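# Band hair tie around charger with coiled cable

## Task

Slip the hair tie around the charger together with its coiled cable, centred and well away from either end. Every cable turn that was coiled on the charger at the start must still be coiled there, with nothing dangling, and the tie must press all the turns against the charger's two wide faces. At the end the charger must rest on the desk, lying flat on one of its wide faces.

## Robot and tools

Robot: two Doosan M1013 arms, left_arm and right_arm, each with a Robotiq 140 two-finger gripper and a wrist camera. The fingers can fold at a hinge. A grip in the outer quarter of the pads squeezes as commanded. Nearer the palm, the fingers may wrap round and pull a part inward, so narrow parts may slip and wide ones get crushed. A fingertip pushed into a surface folds easily, so a move can pass the surface with little sign of contact.

Frames: the scene frame has its origin at table height, halfway between the nominal arm bases. +z is up, +x points out over the table, and left_arm sits on the +y side. Calibrated bases: left_arm at (-0.027, +0.595, 0) m, right_arm at (+0.001, -0.600, 0) m, both nearly unrotated. Each arm reports its hand pose, velocities and targets in its own base frame. Fixed cameras and the table use the scene frame. end_effector_position is the point between the pads when closed. The gripper's +z runs along the fingers and the fingers open along its y axis. Fingertips reach about 33 mm past that point.

execute_actions(actions, cameras): actions is a list of actions. Each action is up to 15 rows of 1/30 s; a short action repeats its last row. Every row is one flat list of 18 numbers in [-1, 1] covering both arms: left dx, dy, dz, rx, ry, rz, gripper position, force_limit, speed, then the same nine for the right arm. dx to rz are offsets, not poses. They are measured along that arm's base axes from its Hand target as it stood when the action began, and every row counts from there. 1.0 means 0.6 m or 180 degrees, and rx, ry, rz form one rotation vector about the Hand target position. Sending zeros for all six asks again for the current Hand target. Gripper position is absolute: +1 fully open (140 mm), about -0.8 pads touching, -1 closes until blocked. force_limit sets the squeeze: -1 light (about 14 N), 0 about 40 N, +1 about 58 N. speed sets closing rate: -1 about 30 mm/s, 0 about 140, +1 about 250, and a fast close grips much harder. Both start at +1. To keep a gripper as it is, resend its last three numbers, because 0 is itself a command. cameras lists names, ["all"] or []. An empty actions list returns state and all images.

move(target, speed, blend, stop_force, zero, blocking, cameras): target is one 18-number row as above, or a list of up to 15 rows. Each row's offsets count from the Hand targets at the move's start, not from the previous row. Paths are straight, end together and are capped at 10 s. speed is in m/s, 0.002 to 2, default 0.25 (turns at up to twice that in rad/s); give one number or one per target. blend is a corner radius in m, 0 stops at each target. stop_force, 10 to 80 N, ends an arm's path when it feels that much push against its motion; it is only reliable for slow moves without turning, and the arm keeps pressing afterwards. Omit it when backing away from a contact. zero (default true) resets the force baseline first. blocking=false returns early while the move runs and cannot be combined with stop_force. Keep finger numbers identical across a list. The result adds a move: line (done, off_target, moving, held, fault) and limits (paced: pose clipped; held: steps withheld).

wait(seconds 0 to 10): lets time pass with the last commands held. stop: brakes a running move. zoom_image(camera, region [x0, y0, x1, y1] in pixels, at most 504 by 504): enlarges part of the newest image from cam_head_left, cam_head_right, cam_high, cam_left_wrist or cam_right_wrist. clear_fault(arm): releases a reported torque or force fault. read_manual: licence texts only. finished_scene(scene): ends the current scene, given as its integer number.

Results: end_effector_position in m, end_effector_quat_wxyz, velocities in m/s and rad/s, and Hand target, which is the clipped last command from which the next offsets count. A gripper may settle short of its Hand target; send the missing distance as an offset. object_status: 0 moving, 1 blocked while opening, 2 blocked while closing (a grip), 3 reached the target or pads met. position_measured is in counts: 3 open, 75 about 100 mm, 139 about 60 mm, 200 about 20 mm, 230 pads meeting. To grip harder, raise force_limit and nudge position (for example -1 to -0.98). Results also show joint torques, external torque estimates, flange force along the gripper axes (includes held weight and some error), and step positions. Wrist depth is a 7x7 grid of distances in mm; "-" means no value.

Motion rules: each control step clips the command to within 70 mm and 16 degrees of the measured pose. Paths do not avoid obstacles or the other arm. Steer around an arm's own base, since passing close can flip its shoulder posture. A clearance check may hold commands that bring the arms too close.

Avoid: a contact torque at a joint limit (waist and shoulder 306, elbow 144, wrist joints 40.5 N m) or an outside force of 144 N, which fault-stop the arm until clear_fault. Targets even slightly beyond firm contact can fault a stiff arm. Also avoid fast impacts, pressing the arms or grippers into each other, dropping or flinging parts, anything leaving the table, and heavy twist or leverage on a gripper. Long loads or stretched poses heat motors (MOTOR HOT warning, then a braked arm for 30 to 60 s).

Each tool is called after "Emit:" by a JSON object that holds its "op" and its "data".

## Session

Emit:
{"op": "execute_actions", "data": {"actions": []}}

Scene clock: 0.00 s.
left_arm: end_effector_position=(+0.6025, -0.2824, +0.2803) position_measured=3 object_status=3 end_effector_quat_wxyz=(-0.001, +0.858, -0.514, +0.005) | right_arm: end_effector_position=(+0.8867, +0.5595, +0.1324) position_measured=3 object_status=3 end_effector_quat_wxyz=(-0.541, +0.723, +0.344, +0.258)
Joint positions: left_arm=[-0.491 0.199 1.639 0.001 1.295 2.159] | right_arm=[0.227 0.857 1.351 1.467 1.222 0.096]
Joint velocities: within noise
Joint torques (N m): no reading
External joint torques (N m): no reading
Flange force (N): no reading
Wrist depth (mm): cam_left_wrist=[367 374 365 364 359 358 358 / 389 388 384 381 384 378 380 / 413 410 414 409 404 405 401 / 433 135 434 432 433 419 130 / - 468 467 459 463 456 111 / - 501 500 498 493 493 493 / - 548 542 536 537 535 527] | cam_right_wrist=[- - 2895 873 2931 2526 1915 / - - 1002 663 479 1869 1672 / 3543 3709 744 514 392 314 270 / - 144 556 414 330 280 136 / - 515 443 349 286 242 123 / 563 473 367 299 252 218 192 / 468 387 313 263 226 198 174]
Hand target: left_arm +0.6025, -0.2824, +0.2803; -0.001, +0.858, -0.514, +0.005 | right_arm +0.8867, +0.5595, +0.1324; -0.541, +0.723, +0.344, +0.258
Tool commands: left_gripper/position=+1.0 left_gripper/force_limit=+1.0 left_gripper/speed=+1.0 right_gripper/position=+1.0 right_gripper/force_limit=+1.0 right_gripper/speed=+1.0

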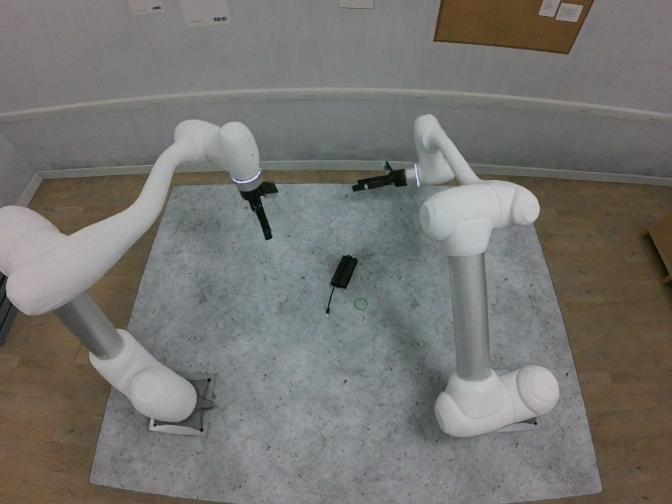

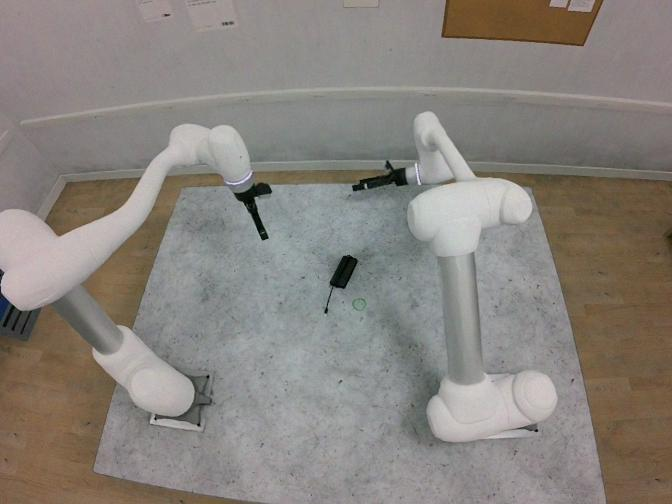

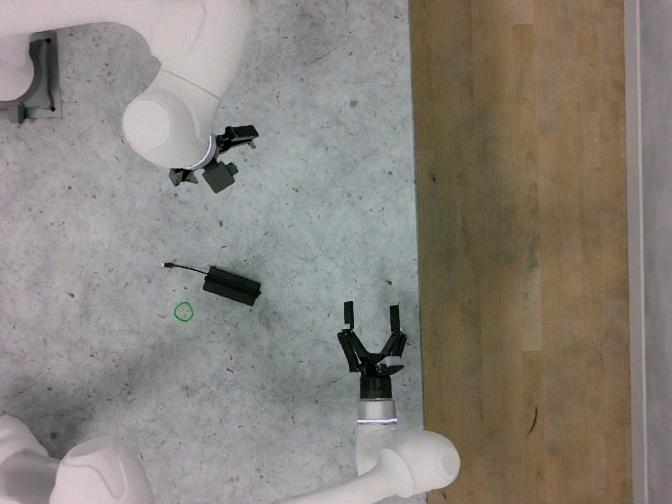

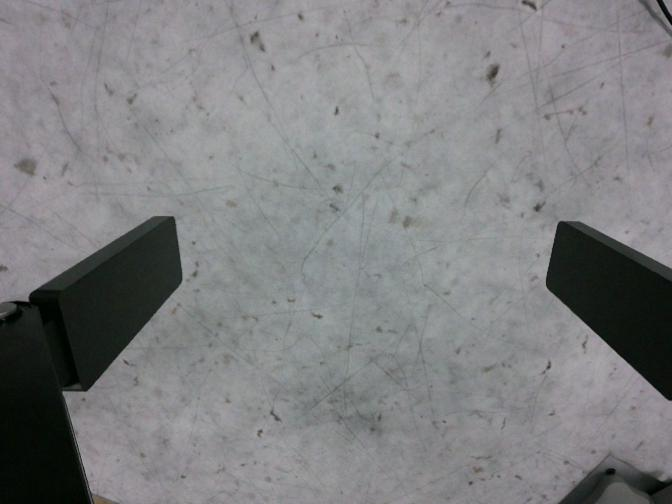

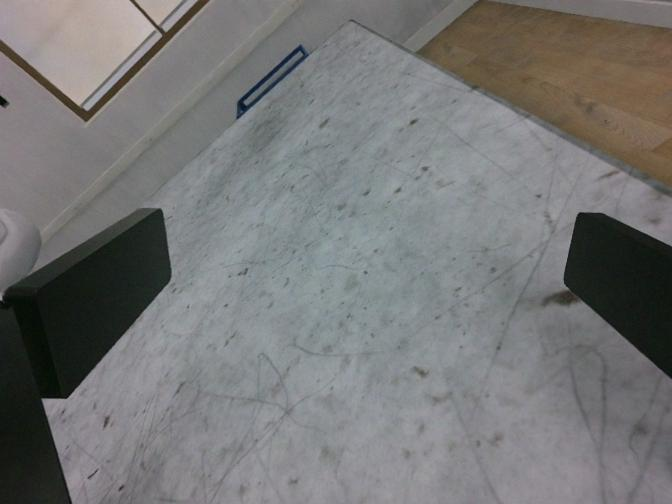

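Emit:
{"op": "zoom_image", "data": {"camera": "cam_high", "region": [150, 250, 276, 344]}}

Emit:
{"op": "zoom_image", "data": {"camera": "cam_head_left", "region": [300, 240, 400, 325]}}

Emit:
{"op": "zoom_image", "data": {"camera": "cam_high", "region": [0, 0, 504, 504]}}

Scaled by 4.000 from the camera's 672x504 image, which has a finer 960x720 frame.

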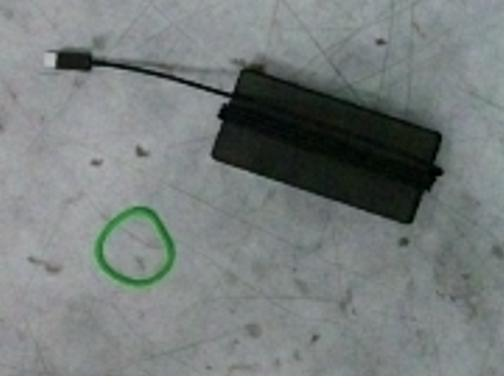

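Scaled by 5.040 from the camera's 672x504 image, which has a finer 960x720 frame.

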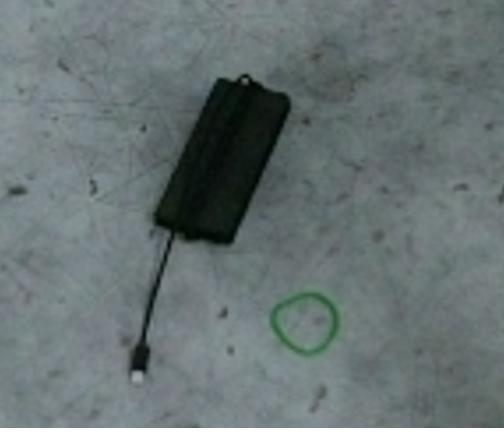

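Scaled by 1.000.

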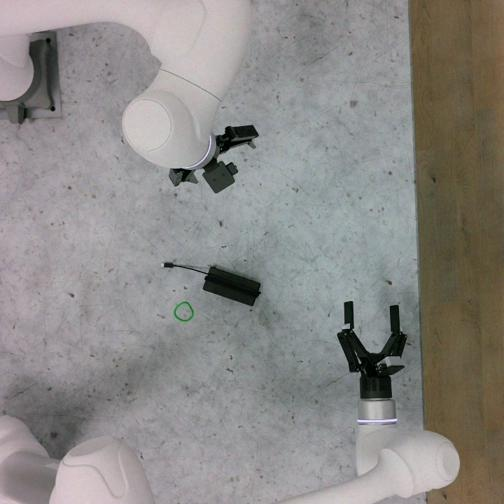

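Emit:
{"op": "move", "data": {"target": [0,0,0,0,0,0,1,0,0,-0.878,-0.1,0.28,-0.392,-0.139,0.186,1,0,0], "cameras": ["all"]}}

Scene clock: 116.50 s.
left_arm: end_effector_position=(+0.6025, -0.2824, +0.2803) position_measured=3 object_status=3 end_effector_quat_wxyz=(-0.001, +0.858, -0.514, +0.005) | right_arm: end_effector_position=(+0.3600, +0.4995, +0.3003) position_measured=3 object_status=3 end_effector_quat_wxyz=(-0.001, +0.707, +0.707, +0.000)
Joint positions: left_arm=[-0.491 0.199 1.639 0.001 1.295 2.159] | right_arm=[0.89 0.117 1.699 0.001 1.325 0.89]
Joint torques (N m): left_arm=[-2.99 -58.64 -41.21 3.63 0.44 0.29] | right_arm=[-0.94 -50.54 -41.32 3.95 -0.51 -0.45]
External joint torques (N m): left_arm=[3.02 -2.55 0.52 0.52 -0.51 -0.29] | right_arm=[0.82 -2.99 -0.22 0.34 0.46 0.45]
Flange force (N): left_arm=[-6.4 -0.3 0.5] | right_arm=[-2.1 -4.1 -2.3]
Wrist depth (mm): cam_left_wrist=[365 364 363 362 361 362 359 / 386 388 386 384 384 382 380 / 414 412 407 408 408 405 400 / 434 135 437 434 431 416 130 / - 466 462 466 458 457 111 / - 502 500 496 494 495 492 / - 549 545 542 536 529 531] | cam_right_wrist=[398 396 396 396 395 370 390 / 419 421 420 416 418 418 415 / 445 447 448 443 445 442 440 / 465 144 472 473 468 469 136 / - 507 502 508 504 506 117 / 553 547 542 542 546 541 547 / 575 579 583 585 586 582 578]
Hand target: left_arm +0.6025, -0.2824, +0.2803; -0.001, +0.858, -0.514, +0.005 | right_arm +0.3599, +0.4995, +0.3004; -0.001, +0.707, +0.707, +0.000
Off the commanded pose: left_arm 0.000 m, 0 deg | right_arm 0.000 m, 0 deg.
move: done

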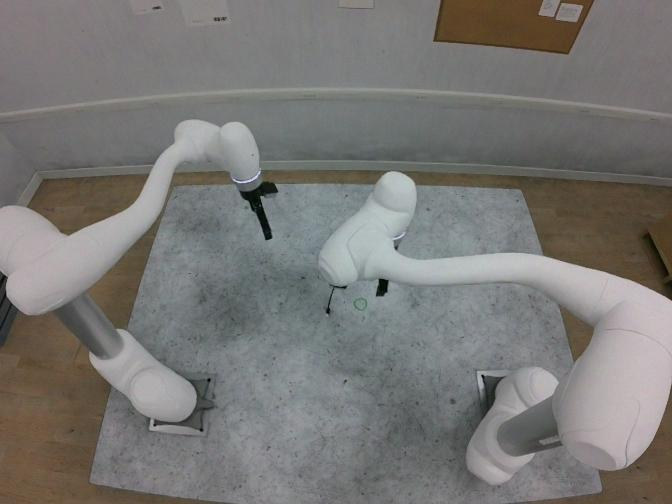

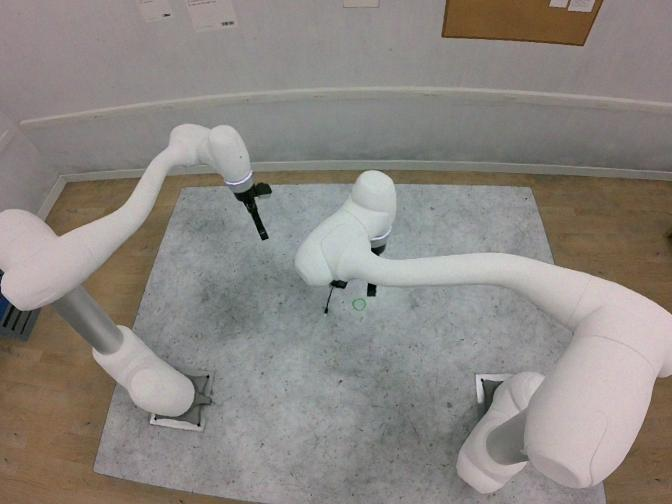

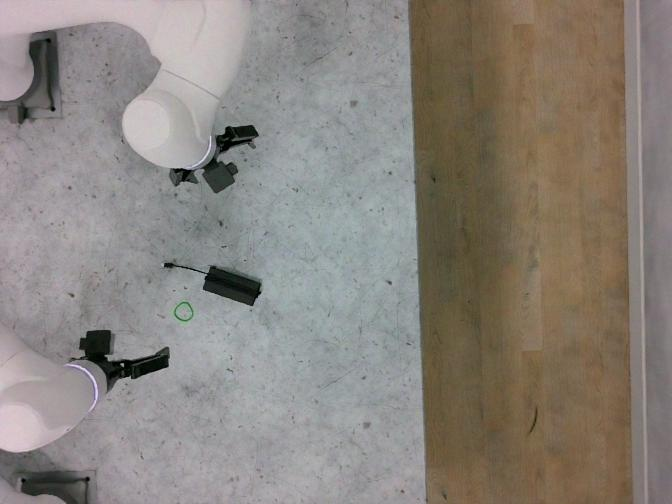

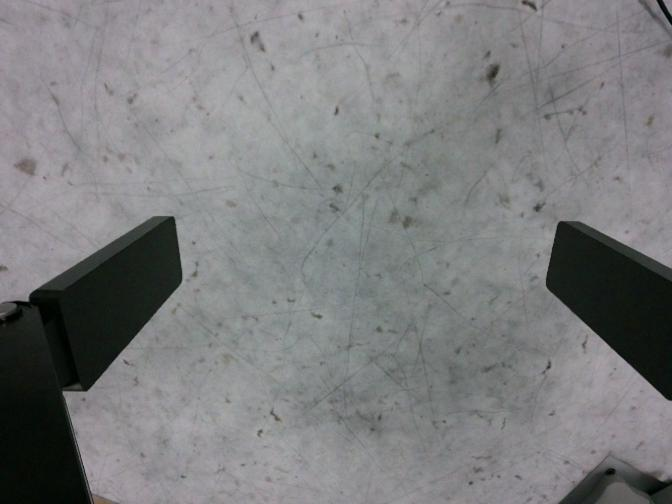

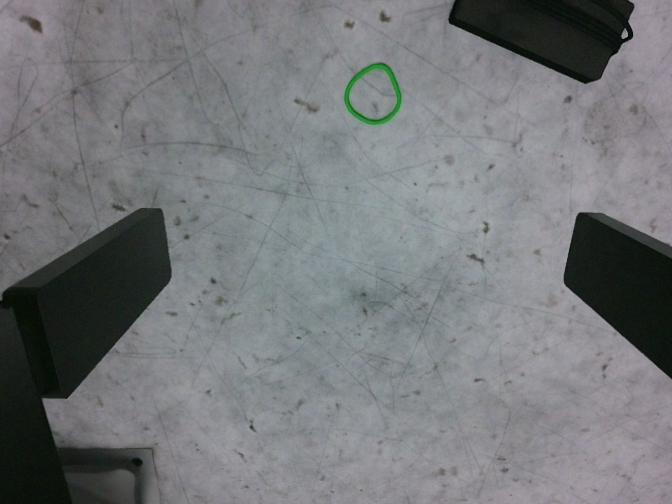

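Emit:
{"op": "move", "data": {"target": [-0.175,-0.471,0,0,0,0.253,1,0,0,0.038,0.039,-0.25,0,0,0,1,0,0], "cameras": ["cam_high","cam_left_wrist","cam_right_wrist"]}}

Scene clock: 135.63 s.
left_arm: end_effector_position=(+0.4975, -0.5650, +0.2804) position_measured=3 object_status=3 end_effector_quat_wxyz=(-0.002, +0.990, -0.141, +0.004) | right_arm: end_effector_position=(+0.3827, +0.5229, +0.1504) position_measured=3 object_status=3 end_effector_quat_wxyz=(-0.001, +0.707, +0.707, +0.000)
Joint positions: left_arm=[-0.898 0.339 1.456 0.009 1.344 0.954] | right_arm=[0.885 0.256 1.818 0.001 1.067 0.885]
Joint torques (N m): left_arm=[-2.81 -72.57 -41.49 3.73 0.44 0.35] | right_arm=[0.25 -61.18 -37.44 3.58 -0.59 -0.44]
External joint torques (N m): left_arm=[2.77 -2.91 0.54 0.51 -0.49 -0.35] | right_arm=[-0.41 -2.93 -0.06 0.29 0.54 0.44]
Flange force (N): left_arm=[-3.3 -5.9 0.5] | right_arm=[-3.1 -2.3 -3.4]
Wrist depth (mm): cam_left_wrist=[367 365 362 355 360 356 358 / 388 386 384 368 381 375 374 / 412 411 409 406 404 395 152 / 433 135 437 434 431 424 125 / - 469 464 465 459 454 111 / - 506 492 500 495 495 185 / - 542 540 537 537 527 213] | cam_right_wrist=[260 259 259 259 259 230 232 / 274 273 273 273 272 273 272 / 290 290 289 288 288 288 287 / 301 144 308 309 309 307 136 / - 323 328 328 327 327 117 / 359 354 353 350 351 346 353 / 381 381 382 381 379 379 377]
Hand target: left_arm +0.4975, -0.5650, +0.2803; -0.002, +0.990, -0.141, +0.004 | right_arm +0.3827, +0.5229, +0.1504; -0.001, +0.707, +0.707, +0.000
Off the commanded pose: left_arm 0.000 m, 0 deg | right_arm 0.000 m, 0 deg.
move: done
Images, in order (width x height): cam_high 672x504, cam_left_wrist 672x504, cam_right_wrist 672x504.

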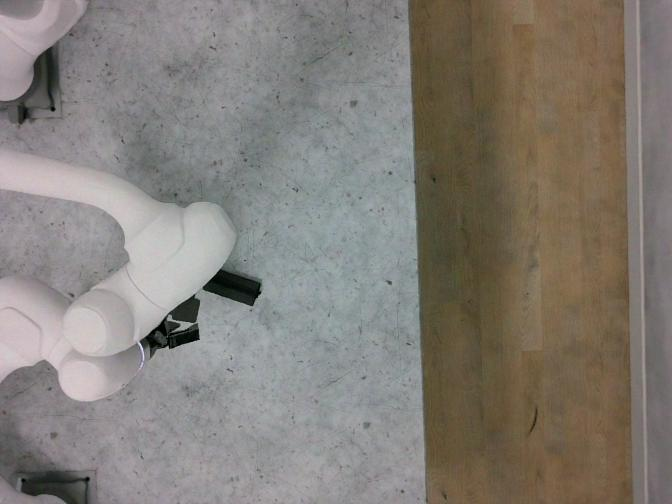

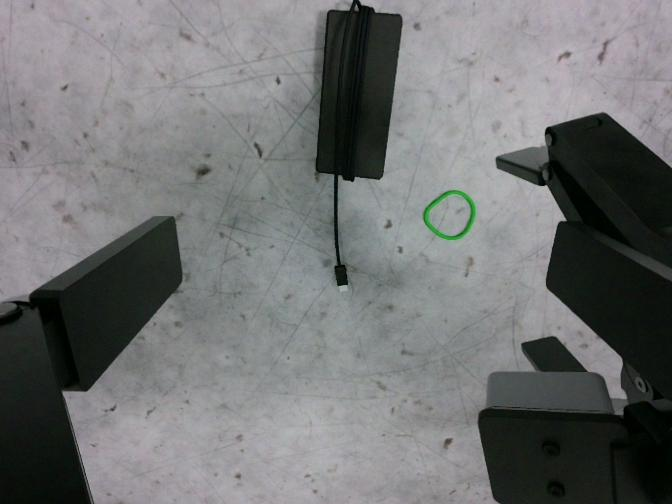

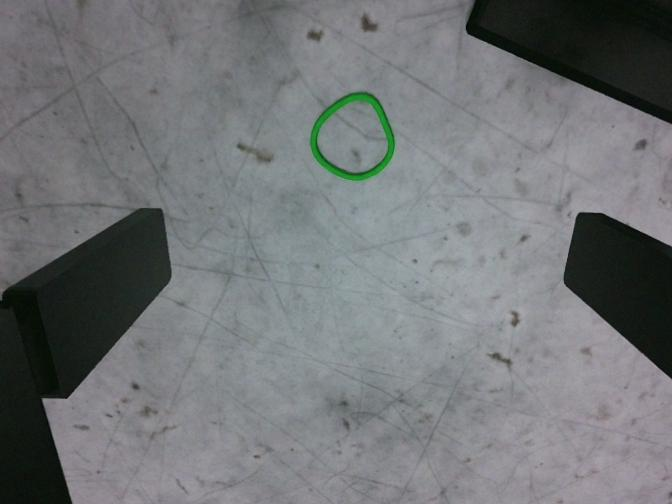

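Emit:
{"op": "zoom_image", "data": {"camera": "cam_left_wrist", "region": [280, 0, 480, 300]}}

Emit:
{"op": "move", "data": {"target": [[0,0,0,0,0,0,1,0,0,0.001,0.013,0,0,0,0,-1,-1,-1],[0,0,0,0,0,0,1,0,0,0.001,0.013,-0.158,0,0,0,-1,-1,-1]], "cameras": ["cam_right_wrist","cam_left_wrist"]}}

Scaled by 1.680 from the camera's 672x504 image, which has a finer 960x720 frame.

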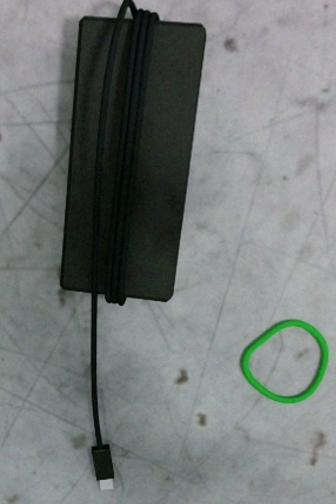

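Scene clock: 149.87 s.
left_arm: end_effector_position=(+0.4975, -0.5650, +0.2803) position_measured=3 object_status=3 end_effector_quat_wxyz=(-0.002, +0.990, -0.141, +0.004) | right_arm: end_effector_position=(+0.3829, +0.5240, +0.1503) position_measured=230 object_status=3 end_effector_quat_wxyz=(-0.001, +0.707, +0.707, +0.000)
Joint positions: left_arm=[-0.899 0.339 1.456 0.009 1.344 0.954] | right_arm=[0.886 0.258 1.816 0.001 1.067 0.885]
Joint torques (N m): left_arm=[-2.78 -72.75 -41.57 3.75 0.46 0.3] | right_arm=[0.46 -61.18 -37.42 3.6 -0.54 -0.45]
External joint torques (N m): left_arm=[2.9 -3.09 0.32 0.54 -0.52 -0.3] | right_arm=[-0.36 -3.36 -0.18 0.29 0.49 0.45]
Flange force (N): left_arm=[-3.0 -6.0 0.2] | right_arm=[-3.4 -2.7 -3.7]
Wrist depth (mm): cam_left_wrist=[366 365 365 356 356 356 359 / 386 389 388 362 382 380 379 / 411 410 409 417 404 404 402 / 431 135 434 435 436 282 125 / - 471 465 460 466 458 116 / - 506 503 498 498 492 165 / - 540 538 541 535 537 514] | cam_right_wrist=[259 259 259 258 257 231 231 / 274 274 272 272 273 271 273 / 290 289 290 286 288 286 288 / 310 308 305 118 299 303 306 / 331 320 78 78 89 83 318 / - - - - - 75 - / - - - - - - -]
Hand target: left_arm +0.4975, -0.5650, +0.2803; -0.002, +0.990, -0.141, +0.004 | right_arm +0.3829, +0.5240, +0.1503; -0.001, +0.707, +0.707, +0.000 (not the last commanded pose)
Off the commanded pose: left_arm 0.000 m, 0 deg | right_arm 0.095 m, 0 deg.
move: held (right_arm; a check stopped the path); path passed 0 of 2 targets; limits=held
pose unreachable (right arm): on one or more control steps of this call, first in action 0 (counted from 0), this arm could not follow its commanded pose, so it was not sent that pose on those steps. It may still have moved: this result reports where it is.
cause: moving toward the commanded pose would bring a part of the arm too close to another arm (a part of this arm just beyond joint 6 (wrist roll) and the left arm's gripper, along the way the arms are being sent, or toward where that arm still pushes).
Images, in order (width x height): cam_left_wrist 672x504, cam_right_wrist 672x504.

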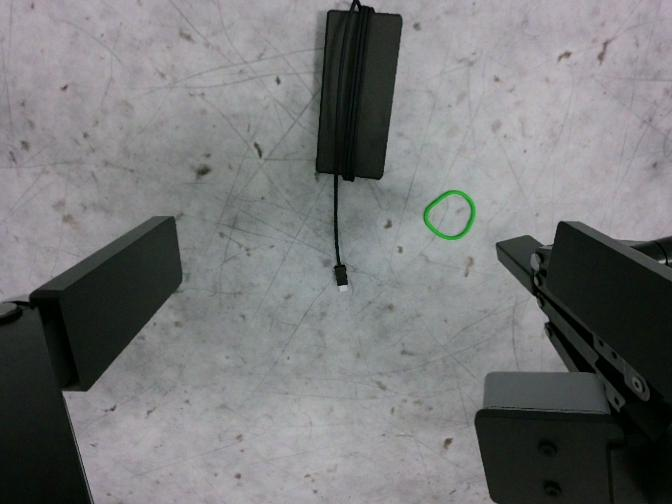

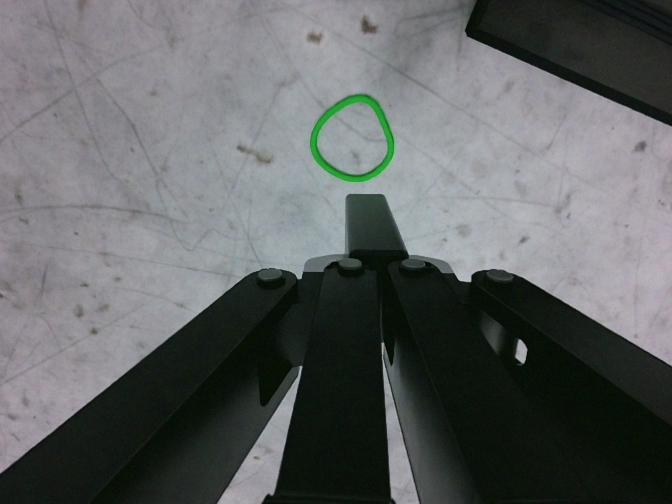

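Emit:
{"op": "move", "data": {"target": [[0,0.25,0.1,0,0,0,1,0,0,0,0,0,0,0,0,-1,-1,-1],[0,0.25,0.1,0,0,0,1,0,0,0.0005,0.0115,0,0,0,0,-1,-1,-1],[0,0.25,0.1,0,0,0,1,0,0,0.0005,0.0115,-0.155,0,0,0,-1,-1,-1]], "cameras": ["cam_right_wrist"]}}

Scene clock: 156.03 s.
left_arm: end_effector_position=(+0.4975, -0.4150, +0.3403) position_measured=3 object_status=3 end_effector_quat_wxyz=(-0.002, +0.990, -0.141, +0.004) | right_arm: end_effector_position=(+0.3832, +0.5309, +0.0573) position_measured=230 object_status=3 end_effector_quat_wxyz=(-0.001, +0.707, +0.707, +0.000)
Joint positions: left_arm=[-0.753 0.153 1.584 0.008 1.401 1.1] | right_arm=[0.892 0.352 1.884 0.001 0.905 0.891]
Joint torques (N m): left_arm=[-2.94 -55.05 -42 3.85 0.47 0.35] | right_arm=[0.52 -66.76 -33.75 3.19 -0.45 -0.44]
External joint torques (N m): left_arm=[3.08 -2.33 0.43 0.46 -0.53 -0.35] | right_arm=[-0.59 -3.18 0.03 0.29 0.4 0.44]
Flange force (N): left_arm=[-2.4 -5.7 1.0] | right_arm=[-3.4 -2.2 -4.0]
Wrist depth (mm): cam_left_wrist=[419 417 415 417 412 404 409 / 444 444 442 437 441 431 432 / 469 470 464 444 465 463 362 / 490 135 498 498 492 480 125 / - 538 529 526 524 526 111 / - 573 570 567 567 560 557 / - 616 613 622 610 610 606] | cam_right_wrist=[174 174 173 173 172 172 145 / 186 184 183 182 182 183 182 / 195 195 194 189 193 194 193 / 207 207 204 118 201 205 205 / 221 215 78 78 89 83 213 / - - - - - 75 - / - - - - - - -]
Hand target: left_arm +0.4975, -0.4150, +0.3403; -0.002, +0.990, -0.141, +0.004 | right_arm +0.3832, +0.5309, +0.0573; -0.001, +0.707, +0.707, +0.000
Off the commanded pose: left_arm 0.000 m, 0 deg | right_arm 0.000 m, 0 deg.
move: done
Images, in order (width x height): cam_right_wrist 672x504.

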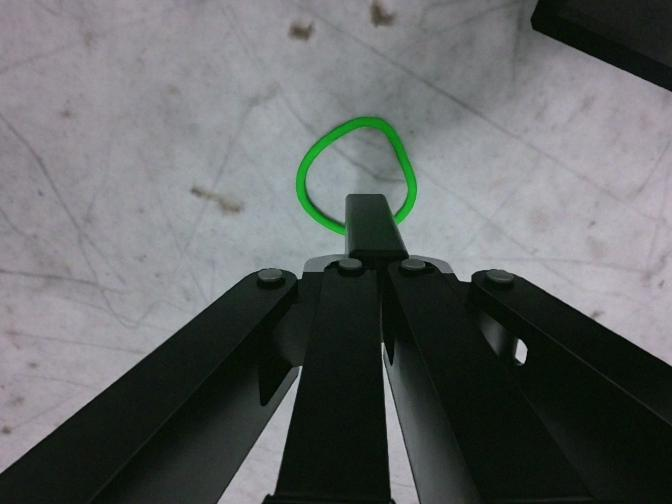

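Emit:
{"op": "move", "data": {"target": [0,0,0,0,0,0,1,0,0,-0.0035,0.0215,-0.02,0,0,0,-1,-1,-1], "cameras": ["cam_right_wrist"]}}

Scene clock: 162.53 s.
left_arm: end_effector_position=(+0.4975, -0.4150, +0.3403) position_measured=3 object_status=3 end_effector_quat_wxyz=(-0.002, +0.990, -0.141, +0.004) | right_arm: end_effector_position=(+0.3811, +0.5438, +0.0453) position_measured=230 object_status=3 end_effector_quat_wxyz=(-0.001, +0.707, +0.707, +0.000)
Joint positions: left_arm=[-0.753 0.153 1.584 0.008 1.401 1.1] | right_arm=[0.907 0.376 1.874 0.001 0.891 0.906]
Joint torques (N m): left_arm=[-2.95 -55.23 -42.08 3.77 0.42 0.35] | right_arm=[0.48 -68.84 -33.4 3.16 -0.46 -0.37]
External joint torques (N m): left_arm=[2.94 -2.2 0.46 0.54 -0.48 -0.35] | right_arm=[-0.54 -3.9 -0.1 0.29 0.41 0.37]
Flange force (N): left_arm=[-2.3 -5.4 1.0] | right_arm=[-4.0 -2.5 -4.9]
Wrist depth (mm): cam_left_wrist=[419 418 418 411 415 400 404 / 444 441 438 440 441 437 433 / 471 469 467 469 461 463 354 / 493 135 496 497 493 481 125 / - 531 529 527 524 526 111 / - 581 570 573 567 569 560 / - 611 606 618 611 608 608] | cam_right_wrist=[165 163 162 162 164 160 135 / 172 172 171 171 172 170 171 / 182 182 182 179 181 181 181 / 194 193 191 120 188 190 192 / 205 201 78 78 89 80 199 / - - - - - 75 - / - - - - - - -]
Hand target: left_arm +0.4975, -0.4150, +0.3403; -0.002, +0.990, -0.141, +0.004 | right_arm +0.3811, +0.5438, +0.0453; -0.001, +0.707, +0.707, +0.000
Off the commanded pose: left_arm 0.000 m, 0 deg | right_arm 0.000 m, 0 deg.
move: done
Images, in order (width x height): cam_right_wrist 672x504.

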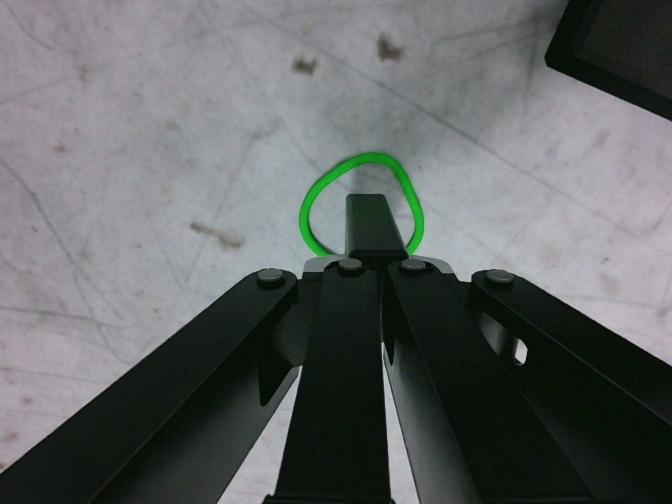

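Emit:
{"op": "move", "data": {"target": [0,0,0,0,0,0,1,0,0,0,0,-0.028,0,0,0,-1,-1,-1], "cameras": ["cam_right_wrist"], "stop_force": 10, "speed": 0.01}}

Scene clock: 168.07 s.
left_arm: end_effector_position=(+0.4975, -0.4150, +0.3403) position_measured=3 object_status=3 end_effector_quat_wxyz=(-0.002, +0.990, -0.141, +0.004) | right_arm: end_effector_position=(+0.3811, +0.5438, +0.0320) position_measured=230 object_status=3 end_effector_quat_wxyz=(-0.001, +0.707, +0.707, +0.000)
Joint positions: left_arm=[-0.753 0.153 1.584 0.008 1.401 1.1] | right_arm=[0.907 0.391 1.882 0.001 0.867 0.906]
Joint torques (N m): left_arm=[-2.78 -55.14 -41.98 3.78 0.49 0.33] | right_arm=[0.16 -42.33 -22.34 3.15 -4.73 -0.41]
External joint torques (N m): left_arm=[2.85 -2.22 0.39 0.53 -0.55 -0.33] | right_arm=[-0.14 -30.55 -10.39 0.24 4.68 0.41]
Flange force (N): left_arm=[-2.3 -5.2 1.0] | right_arm=[-12.2 -9.1 -48.3]
Wrist depth (mm): cam_left_wrist=[420 417 414 417 411 408 408 / 448 446 440 437 438 437 434 / 467 468 464 464 464 463 349 / 487 135 500 495 494 479 130 / - 533 529 531 531 527 110 / - 576 572 576 584 559 562 / - 618 613 615 611 610 611] | cam_right_wrist=[150 150 150 150 150 150 125 / 160 159 159 159 158 158 158 / 169 169 168 166 168 167 167 / 181 179 177 120 174 176 178 / 192 187 78 78 89 83 184 / - - - - - 75 - / - - - - - - -]
Hand target: left_arm +0.4975, -0.4150, +0.3403; -0.002, +0.990, -0.141, +0.004 | right_arm +0.3811, +0.5438, +0.0320; -0.001, +0.707, +0.707, +0.000 (not the last commanded pose)
Off the commanded pose: left_arm 0.000 m, 0 deg | right_arm 0.004 m, 0 deg.
move: contact (right_arm)
Images, in order (width x height): cam_right_wrist 672x504.

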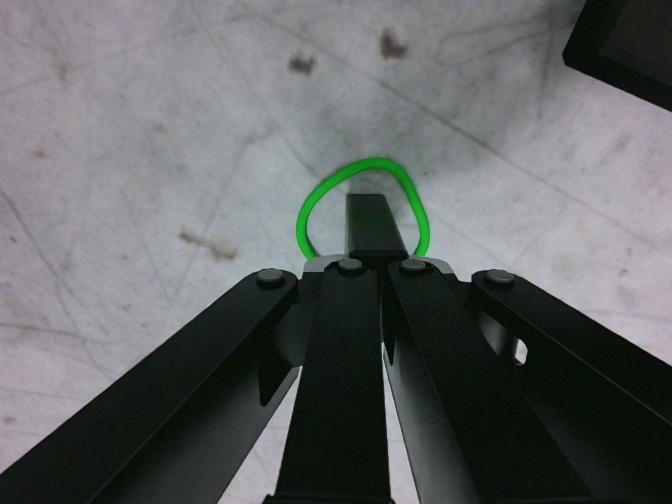

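Emit:
{"op": "move", "data": {"target": [[0,0,0,0,0,0,1,0,0,0,0,0.0022,0,0,0,-1,-1,-1],[0,0,0,0,0,0,1,0,0,0,0,0.0022,0,0,0,-0.5,-1,-1]], "cameras": ["cam_right_wrist"], "speed": 0.01}}

Scene clock: 175.10 s.
left_arm: end_effector_position=(+0.4975, -0.4150, +0.3403) position_measured=3 object_status=3 end_effector_quat_wxyz=(-0.002, +0.990, -0.141, +0.004) | right_arm: end_effector_position=(+0.3811, +0.5438, +0.0333) position_measured=192 object_status=0 end_effector_quat_wxyz=(-0.001, +0.707, +0.707, +0.000)
Joint positions: left_arm=[-0.753 0.153 1.584 0.008 1.401 1.1] | right_arm=[0.907 0.389 1.882 0.001 0.87 0.906]
Joint torques (N m): left_arm=[-2.81 -55.06 -42.13 3.8 0.45 0.32] | right_arm=[0.2 -69.17 -32.63 3.12 -0.5 -0.42]
External joint torques (N m): left_arm=[2.73 -2.24 0.59 0.49 -0.51 -0.32] | right_arm=[-0.25 -3.66 -0.09 0.26 0.46 0.42]
Flange force (N): left_arm=[-2.7 -5.3 1.2] | right_arm=[-3.3 -2.6 -4.8]
Wrist depth (mm): cam_left_wrist=[418 419 420 409 414 396 412 / 444 441 439 439 436 431 426 / 472 469 466 464 463 460 352 / 485 135 502 494 492 477 130 / - 529 536 529 527 523 111 / - 572 572 566 572 569 562 / - 618 610 613 616 603 610] | cam_right_wrist=[151 151 151 151 151 151 126 / 160 160 160 160 160 159 158 / 170 169 169 167 170 168 168 / 181 180 178 176 151 178 179 / - 78 84 187 123 83 80 / - - - 203 - - - / - - - 222 - - -]
Hand target: left_arm +0.4975, -0.4150, +0.3403; -0.002, +0.990, -0.141, +0.004 | right_arm +0.3811, +0.5438, +0.0333; -0.001, +0.707, +0.707, +0.000
Off the commanded pose: left_arm 0.000 m, 0 deg | right_arm 0.000 m, 0 deg.
move: done
Images, in order (width x height): cam_right_wrist 672x504.

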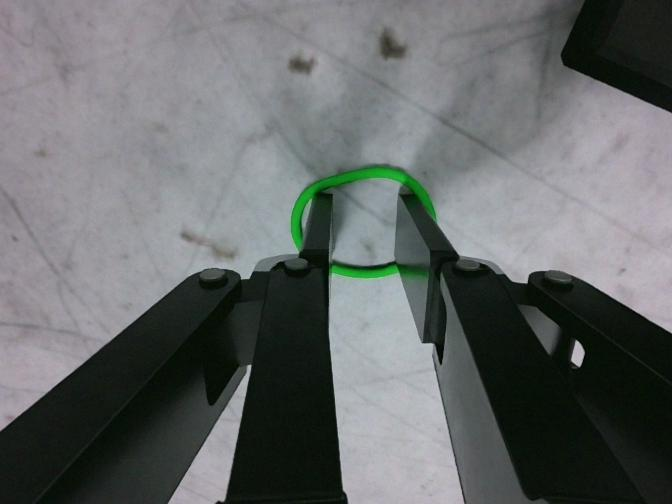

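Emit:
{"op": "move", "data": {"target": [0,0,0,0,0,0,1,0,0,0,0,-0.0008,0,0,0,-0.34,-1,-1], "cameras": ["cam_right_wrist"], "speed": 0.01}}

Emit:
{"op": "zoom_image", "data": {"camera": "cam_right_wrist", "region": [250, 130, 500, 320]}}

Scene clock: 178.23 s.
left_arm: end_effector_position=(+0.4975, -0.4150, +0.3403) position_measured=3 object_status=3 end_effector_quat_wxyz=(-0.002, +0.990, -0.141, +0.004) | right_arm: end_effector_position=(+0.3811, +0.5438, +0.0329) position_measured=172 object_status=3 end_effector_quat_wxyz=(-0.001, +0.707, +0.707, +0.000)
Joint positions: left_arm=[-0.753 0.153 1.584 0.008 1.401 1.1] | right_arm=[0.907 0.39 1.882 0.001 0.869 0.906]
Joint torques (N m): left_arm=[-2.94 -54.75 -41.96 3.8 0.47 0.35] | right_arm=[0.36 -65.19 -29.89 3.11 -0.52 -0.43]
External joint torques (N m): left_arm=[2.94 -2.71 0.31 0.51 -0.53 -0.35] | right_arm=[-0.44 -7.53 -2.82 0.28 0.48 0.43]
Flange force (N): left_arm=[-2.8 -5.6 0.7] | right_arm=[-3.1 -2.1 -10.9]
Wrist depth (mm): cam_left_wrist=[418 416 414 416 411 408 408 / 446 442 438 436 437 431 431 / 466 470 469 466 464 459 370 / 493 135 496 498 489 481 130 / - 535 532 529 529 526 111 / - 582 572 570 566 566 562 / - 618 613 598 616 608 605] | cam_right_wrist=[150 151 151 151 151 150 126 / 160 160 159 160 159 159 158 / 170 169 169 167 167 168 168 / 180 178 175 177 160 176 178 / - 89 78 189 188 79 84 / - 71 - 205 205 - 71 / - - - 222 221 - -]
Hand target: left_arm +0.4975, -0.4150, +0.3403; -0.002, +0.990, -0.141, +0.004 | right_arm +0.3811, +0.5438, +0.0328; -0.001, +0.707, +0.707, +0.000
Off the commanded pose: left_arm 0.000 m, 0 deg | right_arm 0.000 m, 0 deg.
move: done
Images, in order (width x height): cam_right_wrist 672x504.

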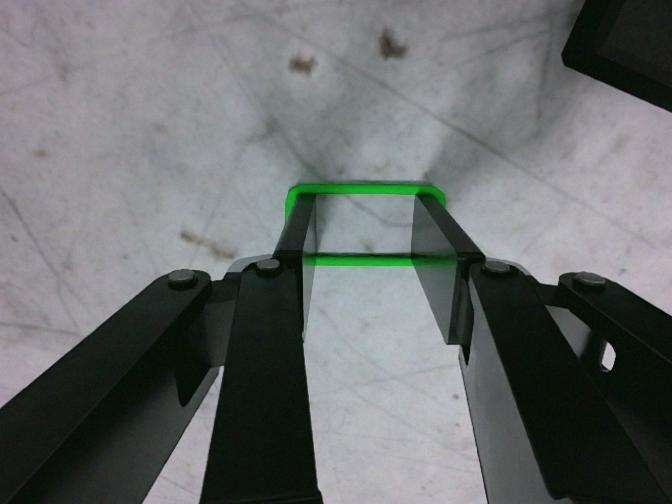

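Scaled by 2.016 from the camera's 672x504 image, which has a finer 960x720 frame.

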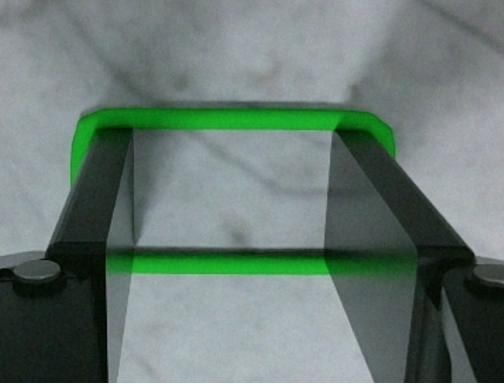

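Emit:
{"op": "move", "data": {"target": [0,0,0,0,0,0,1,0,0,0,0,0.05,0,0,0,-0.28,-1,-1], "cameras": ["cam_right_wrist"], "speed": 0.05}}

Emit:
{"op": "zoom_image", "data": {"camera": "cam_right_wrist", "region": [250, 130, 500, 320]}}

Scene clock: 185.97 s.
left_arm: end_effector_position=(+0.4975, -0.4150, +0.3403) position_measured=3 object_status=3 end_effector_quat_wxyz=(-0.002, +0.990, -0.141, +0.004) | right_arm: end_effector_position=(+0.3811, +0.5438, +0.0628) position_measured=164 object_status=3 end_effector_quat_wxyz=(-0.001, +0.707, +0.707, +0.000)
Joint positions: left_arm=[-0.753 0.153 1.584 0.008 1.401 1.1] | right_arm=[0.907 0.358 1.861 0.001 0.921 0.906]
Joint torques (N m): left_arm=[-2.91 -55.44 -42 3.82 0.42 0.3] | right_arm=[0.47 -67.81 -33.95 3.24 -0.63 -0.47]
External joint torques (N m): left_arm=[2.9 -2.01 0.36 0.49 -0.48 -0.3] | right_arm=[-0.39 -3.05 -0.11 0.29 0.58 0.47]
Flange force (N): left_arm=[-1.9 -5.2 0.9] | right_arm=[-2.8 -2.1 -4.2]
Wrist depth (mm): cam_left_wrist=[417 416 414 413 411 403 410 / 441 437 435 438 444 432 430 / 472 463 468 466 463 459 384 / 492 135 504 491 494 480 130 / - 537 529 531 531 529 111 / - 575 575 569 569 567 562 / - 620 606 613 606 608 608] | cam_right_wrist=[178 179 178 178 177 174 152 / 189 188 190 188 188 187 173 / 200 200 199 197 198 198 198 / 212 210 207 209 149 208 208 / - 89 78 226 220 79 89 / - - - 242 241 - 71 / - 70 - 262 261 - -]
Hand target: left_arm +0.4975, -0.4150, +0.3403; -0.002, +0.990, -0.141, +0.004 | right_arm +0.3811, +0.5438, +0.0628; -0.001, +0.707, +0.707, +0.000
Off the commanded pose: left_arm 0.000 m, 0 deg | right_arm 0.000 m, 0 deg.
move: done
Images, in order (width x height): cam_right_wrist 672x504.

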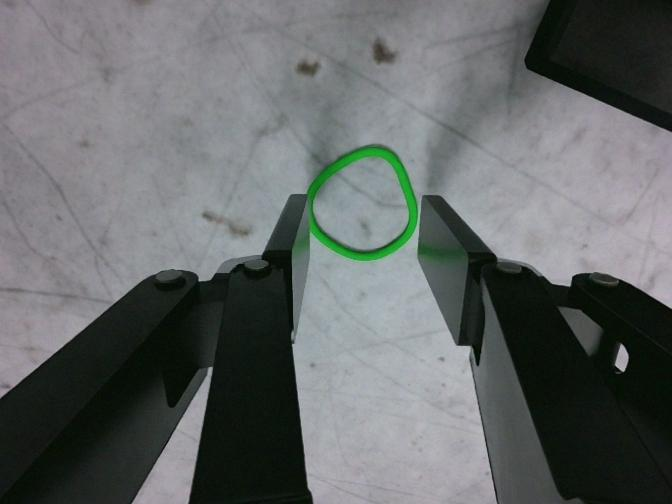

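Scaled by 2.016 from the camera's 672x504 image, which has a finer 960x720 frame.

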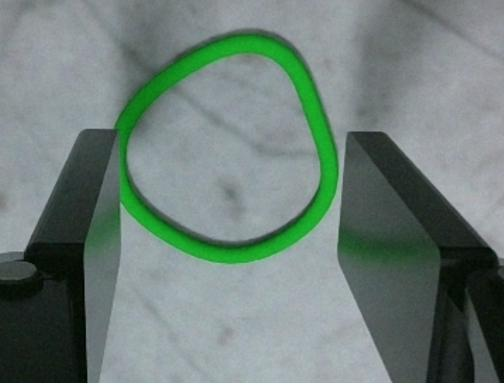

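Emit:
{"op": "move", "data": {"target": [[0,0,0,0,0,0,1,0,0,0,-0.4,0.3,0,0,0,-0.28,-1,-1],[-0.14,-0.42,-0.31,0,0,0.0905,0,0,0,0,-0.4,0.3,0,0,0,-0.28,-1,-1]], "cameras": ["cam_left_wrist"]}}

Scene clock: 207.07 s.
left_arm: end_effector_position=(+0.4135, -0.6670, +0.1543) position_measured=129 object_status=0 end_effector_quat_wxyz=(-0.003, +1.000, +0.000, +0.004) | right_arm: end_effector_position=(+0.3811, +0.3038, +0.2428) position_measured=164 object_status=3 end_effector_quat_wxyz=(-0.001, +0.707, +0.707, +0.000)
Joint positions: left_arm=[-1.064 0.454 1.527 0.01 1.162 0.503] | right_arm=[0.601 -0.061 1.99 0.001 1.212 0.6]
Joint torques (N m): left_arm=[-3.2 -81.11 -38.96 3.57 0.5 0.32] | right_arm=[0.56 -30.52 -39.9 3.84 -0.53 -0.36]
External joint torques (N m): left_arm=[3.02 -3.11 0.25 0.45 -0.53 -0.32] | right_arm=[-0.63 -2.89 -0.11 0.3 0.49 0.36]
Flange force (N): left_arm=[0.1 -6.5 -0.9] | right_arm=[-3.4 -3.4 -2.9]
Wrist depth (mm): cam_left_wrist=[255 249 235 253 253 251 250 / 272 271 269 266 267 266 265 / 288 287 284 285 282 284 281 / 308 302 134 303 294 296 298 / - - 320 324 323 85 - / - - 347 347 346 - - / - - 378 378 375 - -] | cam_right_wrist=[347 345 343 342 343 343 344 / 366 364 363 362 362 362 361 / 386 385 385 381 382 382 383 / 412 405 108 405 132 402 409 / - 89 78 436 130 79 90 / - - - 468 467 - 71 / - 70 - 508 - - -]
Hand target: left_arm +0.4135, -0.6670, +0.1543; -0.003, +1.000, +0.000, +0.004 | right_arm +0.3811, +0.3038, +0.2428; -0.001, +0.707, +0.707, +0.000
Off the commanded pose: left_arm 0.000 m, 0 deg | right_arm 0.000 m, 0 deg.
move: done
Images, in order (width x height): cam_left_wrist 672x504.

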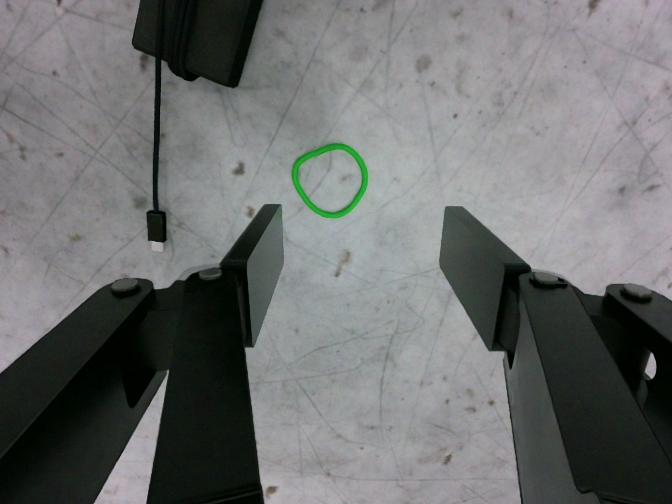

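Emit:
{"op": "move", "data": {"target": [-0.018,-0.0115,-0.17,0,0,0,-0.5,-1,-1,0,0,0,0,0,0,-0.28,-1,-1], "cameras": ["cam_left_wrist"], "speed": 0.1}}

Scene clock: 220.37 s.
left_arm: end_effector_position=(+0.4027, -0.6739, +0.0524) position_measured=192 object_status=3 end_effector_quat_wxyz=(-0.003, +1.000, +0.000, +0.004) | right_arm: end_effector_position=(+0.3811, +0.3038, +0.2428) position_measured=164 object_status=3 end_effector_quat_wxyz=(-0.001, +0.707, +0.707, +0.000)
Joint positions: left_arm=[-1.08 0.532 1.61 0.011 1.002 0.485] | right_arm=[0.601 -0.061 1.99 0.001 1.212 0.6]
Joint torques (N m): left_arm=[-3.09 -84.75 -35.85 3.17 0.45 0.3] | right_arm=[0.64 -30.48 -39.97 3.86 -0.51 -0.43]
External joint torques (N m): left_arm=[3.31 -3.75 0.11 0.56 -0.49 -0.3] | right_arm=[-0.58 -3.26 -0.17 0.31 0.47 0.43]
Flange force (N): left_arm=[0.5 -6.8 -2.4] | right_arm=[-3.5 -3.9 -3.2]
Wrist depth (mm): cam_left_wrist=[167 167 164 164 163 162 162 / 175 174 176 174 170 171 170 / 186 185 185 182 183 183 181 / 196 198 194 193 137 193 192 / 210 - 94 210 - - 204 / - - - 225 - - - / - - - 243 - - -] | cam_right_wrist=[343 346 342 344 342 344 341 / 365 362 364 362 360 364 359 / 385 384 382 380 382 384 381 / 410 404 108 409 131 401 405 / - 89 78 437 130 79 89 / - - - 467 467 - 71 / - 70 - 506 - - -]
Hand target: left_arm +0.4027, -0.6739, +0.0523; -0.003, +1.000, +0.000, +0.004 | right_arm +0.3811, +0.3038, +0.2428; -0.001, +0.707, +0.707, +0.000
Off the commanded pose: left_arm 0.000 m, 0 deg | right_arm 0.000 m, 0 deg.
move: done
Images, in order (width x height): cam_left_wrist 672x504.

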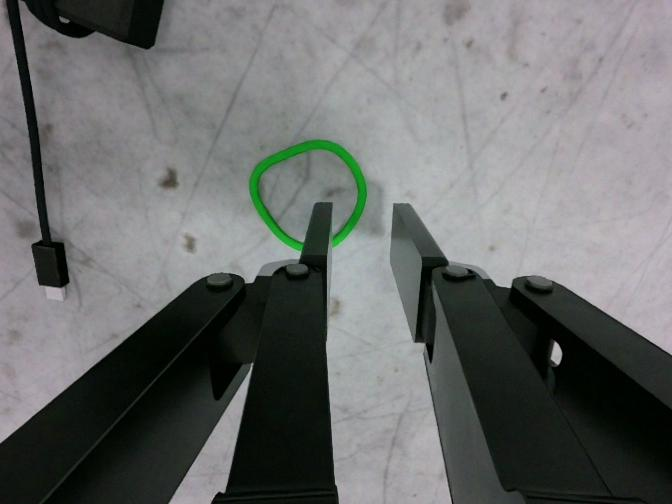

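Emit:
{"op": "move", "data": {"target": [0.018,0.0,-0.018,0,0,0,-0.5,-1,-1,0,0,0,0,0,0,-0.28,-1,-1], "cameras": ["cam_left_wrist"], "stop_force": 10, "speed": 0.01}}

Scene clock: 229.97 s.
left_arm: end_effector_position=(+0.4135, -0.6739, +0.0415) position_measured=192 object_status=3 end_effector_quat_wxyz=(-0.003, +1.000, +0.000, +0.004) | right_arm: end_effector_position=(+0.3811, +0.3038, +0.2428) position_measured=164 object_status=3 end_effector_quat_wxyz=(-0.001, +0.707, +0.707, +0.000)
Joint positions: left_arm=[-1.068 0.549 1.604 0.011 0.99 0.497] | right_arm=[0.601 -0.061 1.99 0.001 1.212 0.6]
Joint torques (N m): left_arm=[-3.06 -85.79 -35.55 3.15 0.5 0.37] | right_arm=[0.47 -30.67 -39.88 3.84 -0.49 -0.43]
External joint torques (N m): left_arm=[3.01 -3.53 0.42 0.51 -0.52 -0.37] | right_arm=[-0.49 -3.19 -0.26 0.32 0.46 0.43]
Flange force (N): left_arm=[-0.3 -6.9 -2.0] | right_arm=[-3.2 -3.8 -3.2]
Wrist depth (mm): cam_left_wrist=[- 152 154 154 153 153 152 / 165 164 164 165 162 161 161 / 175 177 174 171 173 171 171 / 187 185 182 182 136 183 182 / 198 - 95 196 - - 192 / - - - 213 - - - / - - - 229 - - -] | cam_right_wrist=[345 343 344 343 344 342 341 / 365 365 366 363 362 364 362 / 388 388 386 380 383 384 384 / 414 405 108 410 131 402 405 / - 89 78 436 130 79 89 / - - - 468 468 - 71 / - 70 - 506 - - -]
Hand target: left_arm +0.4135, -0.6739, +0.0415; -0.003, +1.000, +0.000, +0.004 | right_arm +0.3811, +0.3038, +0.2428; -0.001, +0.707, +0.707, +0.000
Off the commanded pose: left_arm 0.000 m, 0 deg | right_arm 0.000 m, 0 deg.
move: done
Images, in order (width x height): cam_left_wrist 672x504.

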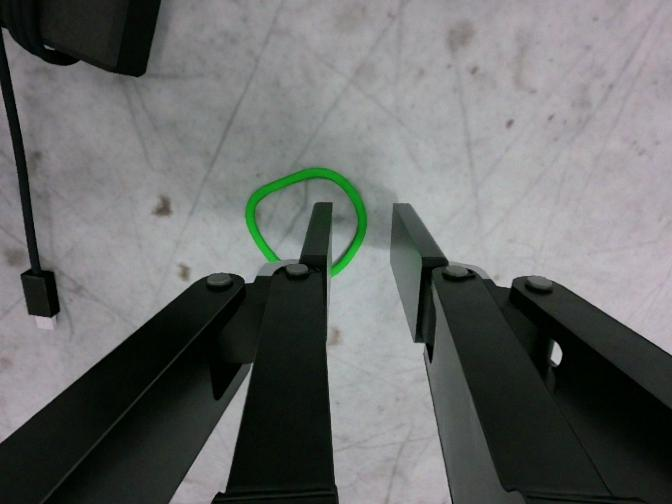

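Emit:
{"op": "move", "data": {"target": [0,0,-0.011,0,0,0,-0.5,-1,-1,0,0,0,0,0,0,-0.28,-1,-1], "cameras": ["cam_left_wrist"], "stop_force": 10, "speed": 0.006}}

Scene clock: 234.03 s.
left_arm: end_effector_position=(+0.4135, -0.6739, +0.0349) position_measured=192 object_status=3 end_effector_quat_wxyz=(-0.003, +1.000, +0.000, +0.004) | right_arm: end_effector_position=(+0.3811, +0.3038, +0.2428) position_measured=164 object_status=3 end_effector_quat_wxyz=(-0.001, +0.707, +0.707, +0.000)
Joint positions: left_arm=[-1.068 0.555 1.608 0.011 0.98 0.496] | right_arm=[0.601 -0.061 1.99 0.001 1.212 0.6]
Joint torques (N m): left_arm=[-2.65 -85.98 -35.44 3.14 0.5 0.37] | right_arm=[0.5 -30.72 -39.9 3.83 -0.55 -0.45]
External joint torques (N m): left_arm=[2.35 -3.64 0.52 0.48 -0.52 -0.37] | right_arm=[-0.48 -2.93 -0.15 0.32 0.51 0.45]
Flange force (N): left_arm=[-1.2 -6.8 -2.1] | right_arm=[-3.0 -3.6 -3.0]
Wrist depth (mm): cam_left_wrist=[123 147 147 149 147 147 145 / 159 158 158 157 157 157 155 / 169 166 167 166 165 165 164 / 180 180 176 175 136 176 175 / 190 - 94 190 - - 185 / - - - 205 - - - / - - - 220 - - -] | cam_right_wrist=[345 347 342 344 342 344 342 / 364 364 366 363 364 362 362 / 388 387 385 377 384 384 382 / 409 407 108 409 132 400 409 / - 89 78 436 129 79 90 / - - - 470 466 - 71 / - 70 - 505 - - -]
Hand target: left_arm +0.4135, -0.6739, +0.0349; -0.003, +1.000, +0.000, +0.004 | right_arm +0.3811, +0.3038, +0.2428; -0.001, +0.707, +0.707, +0.000
Off the commanded pose: left_arm 0.000 m, 0 deg | right_arm 0.000 m, 0 deg.
move: done
Images, in order (width x height): cam_left_wrist 672x504.

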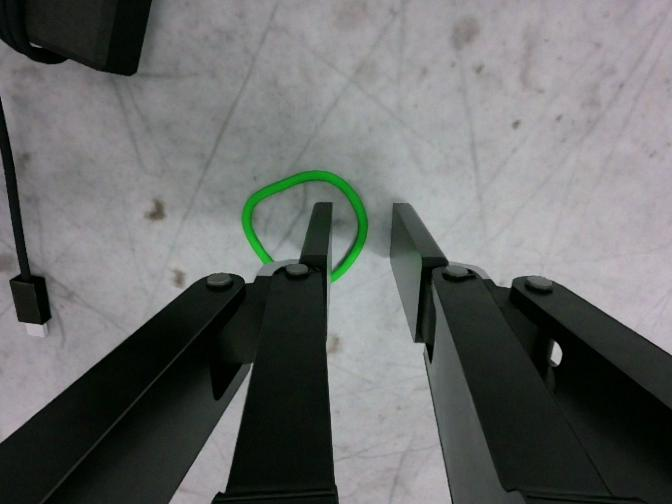

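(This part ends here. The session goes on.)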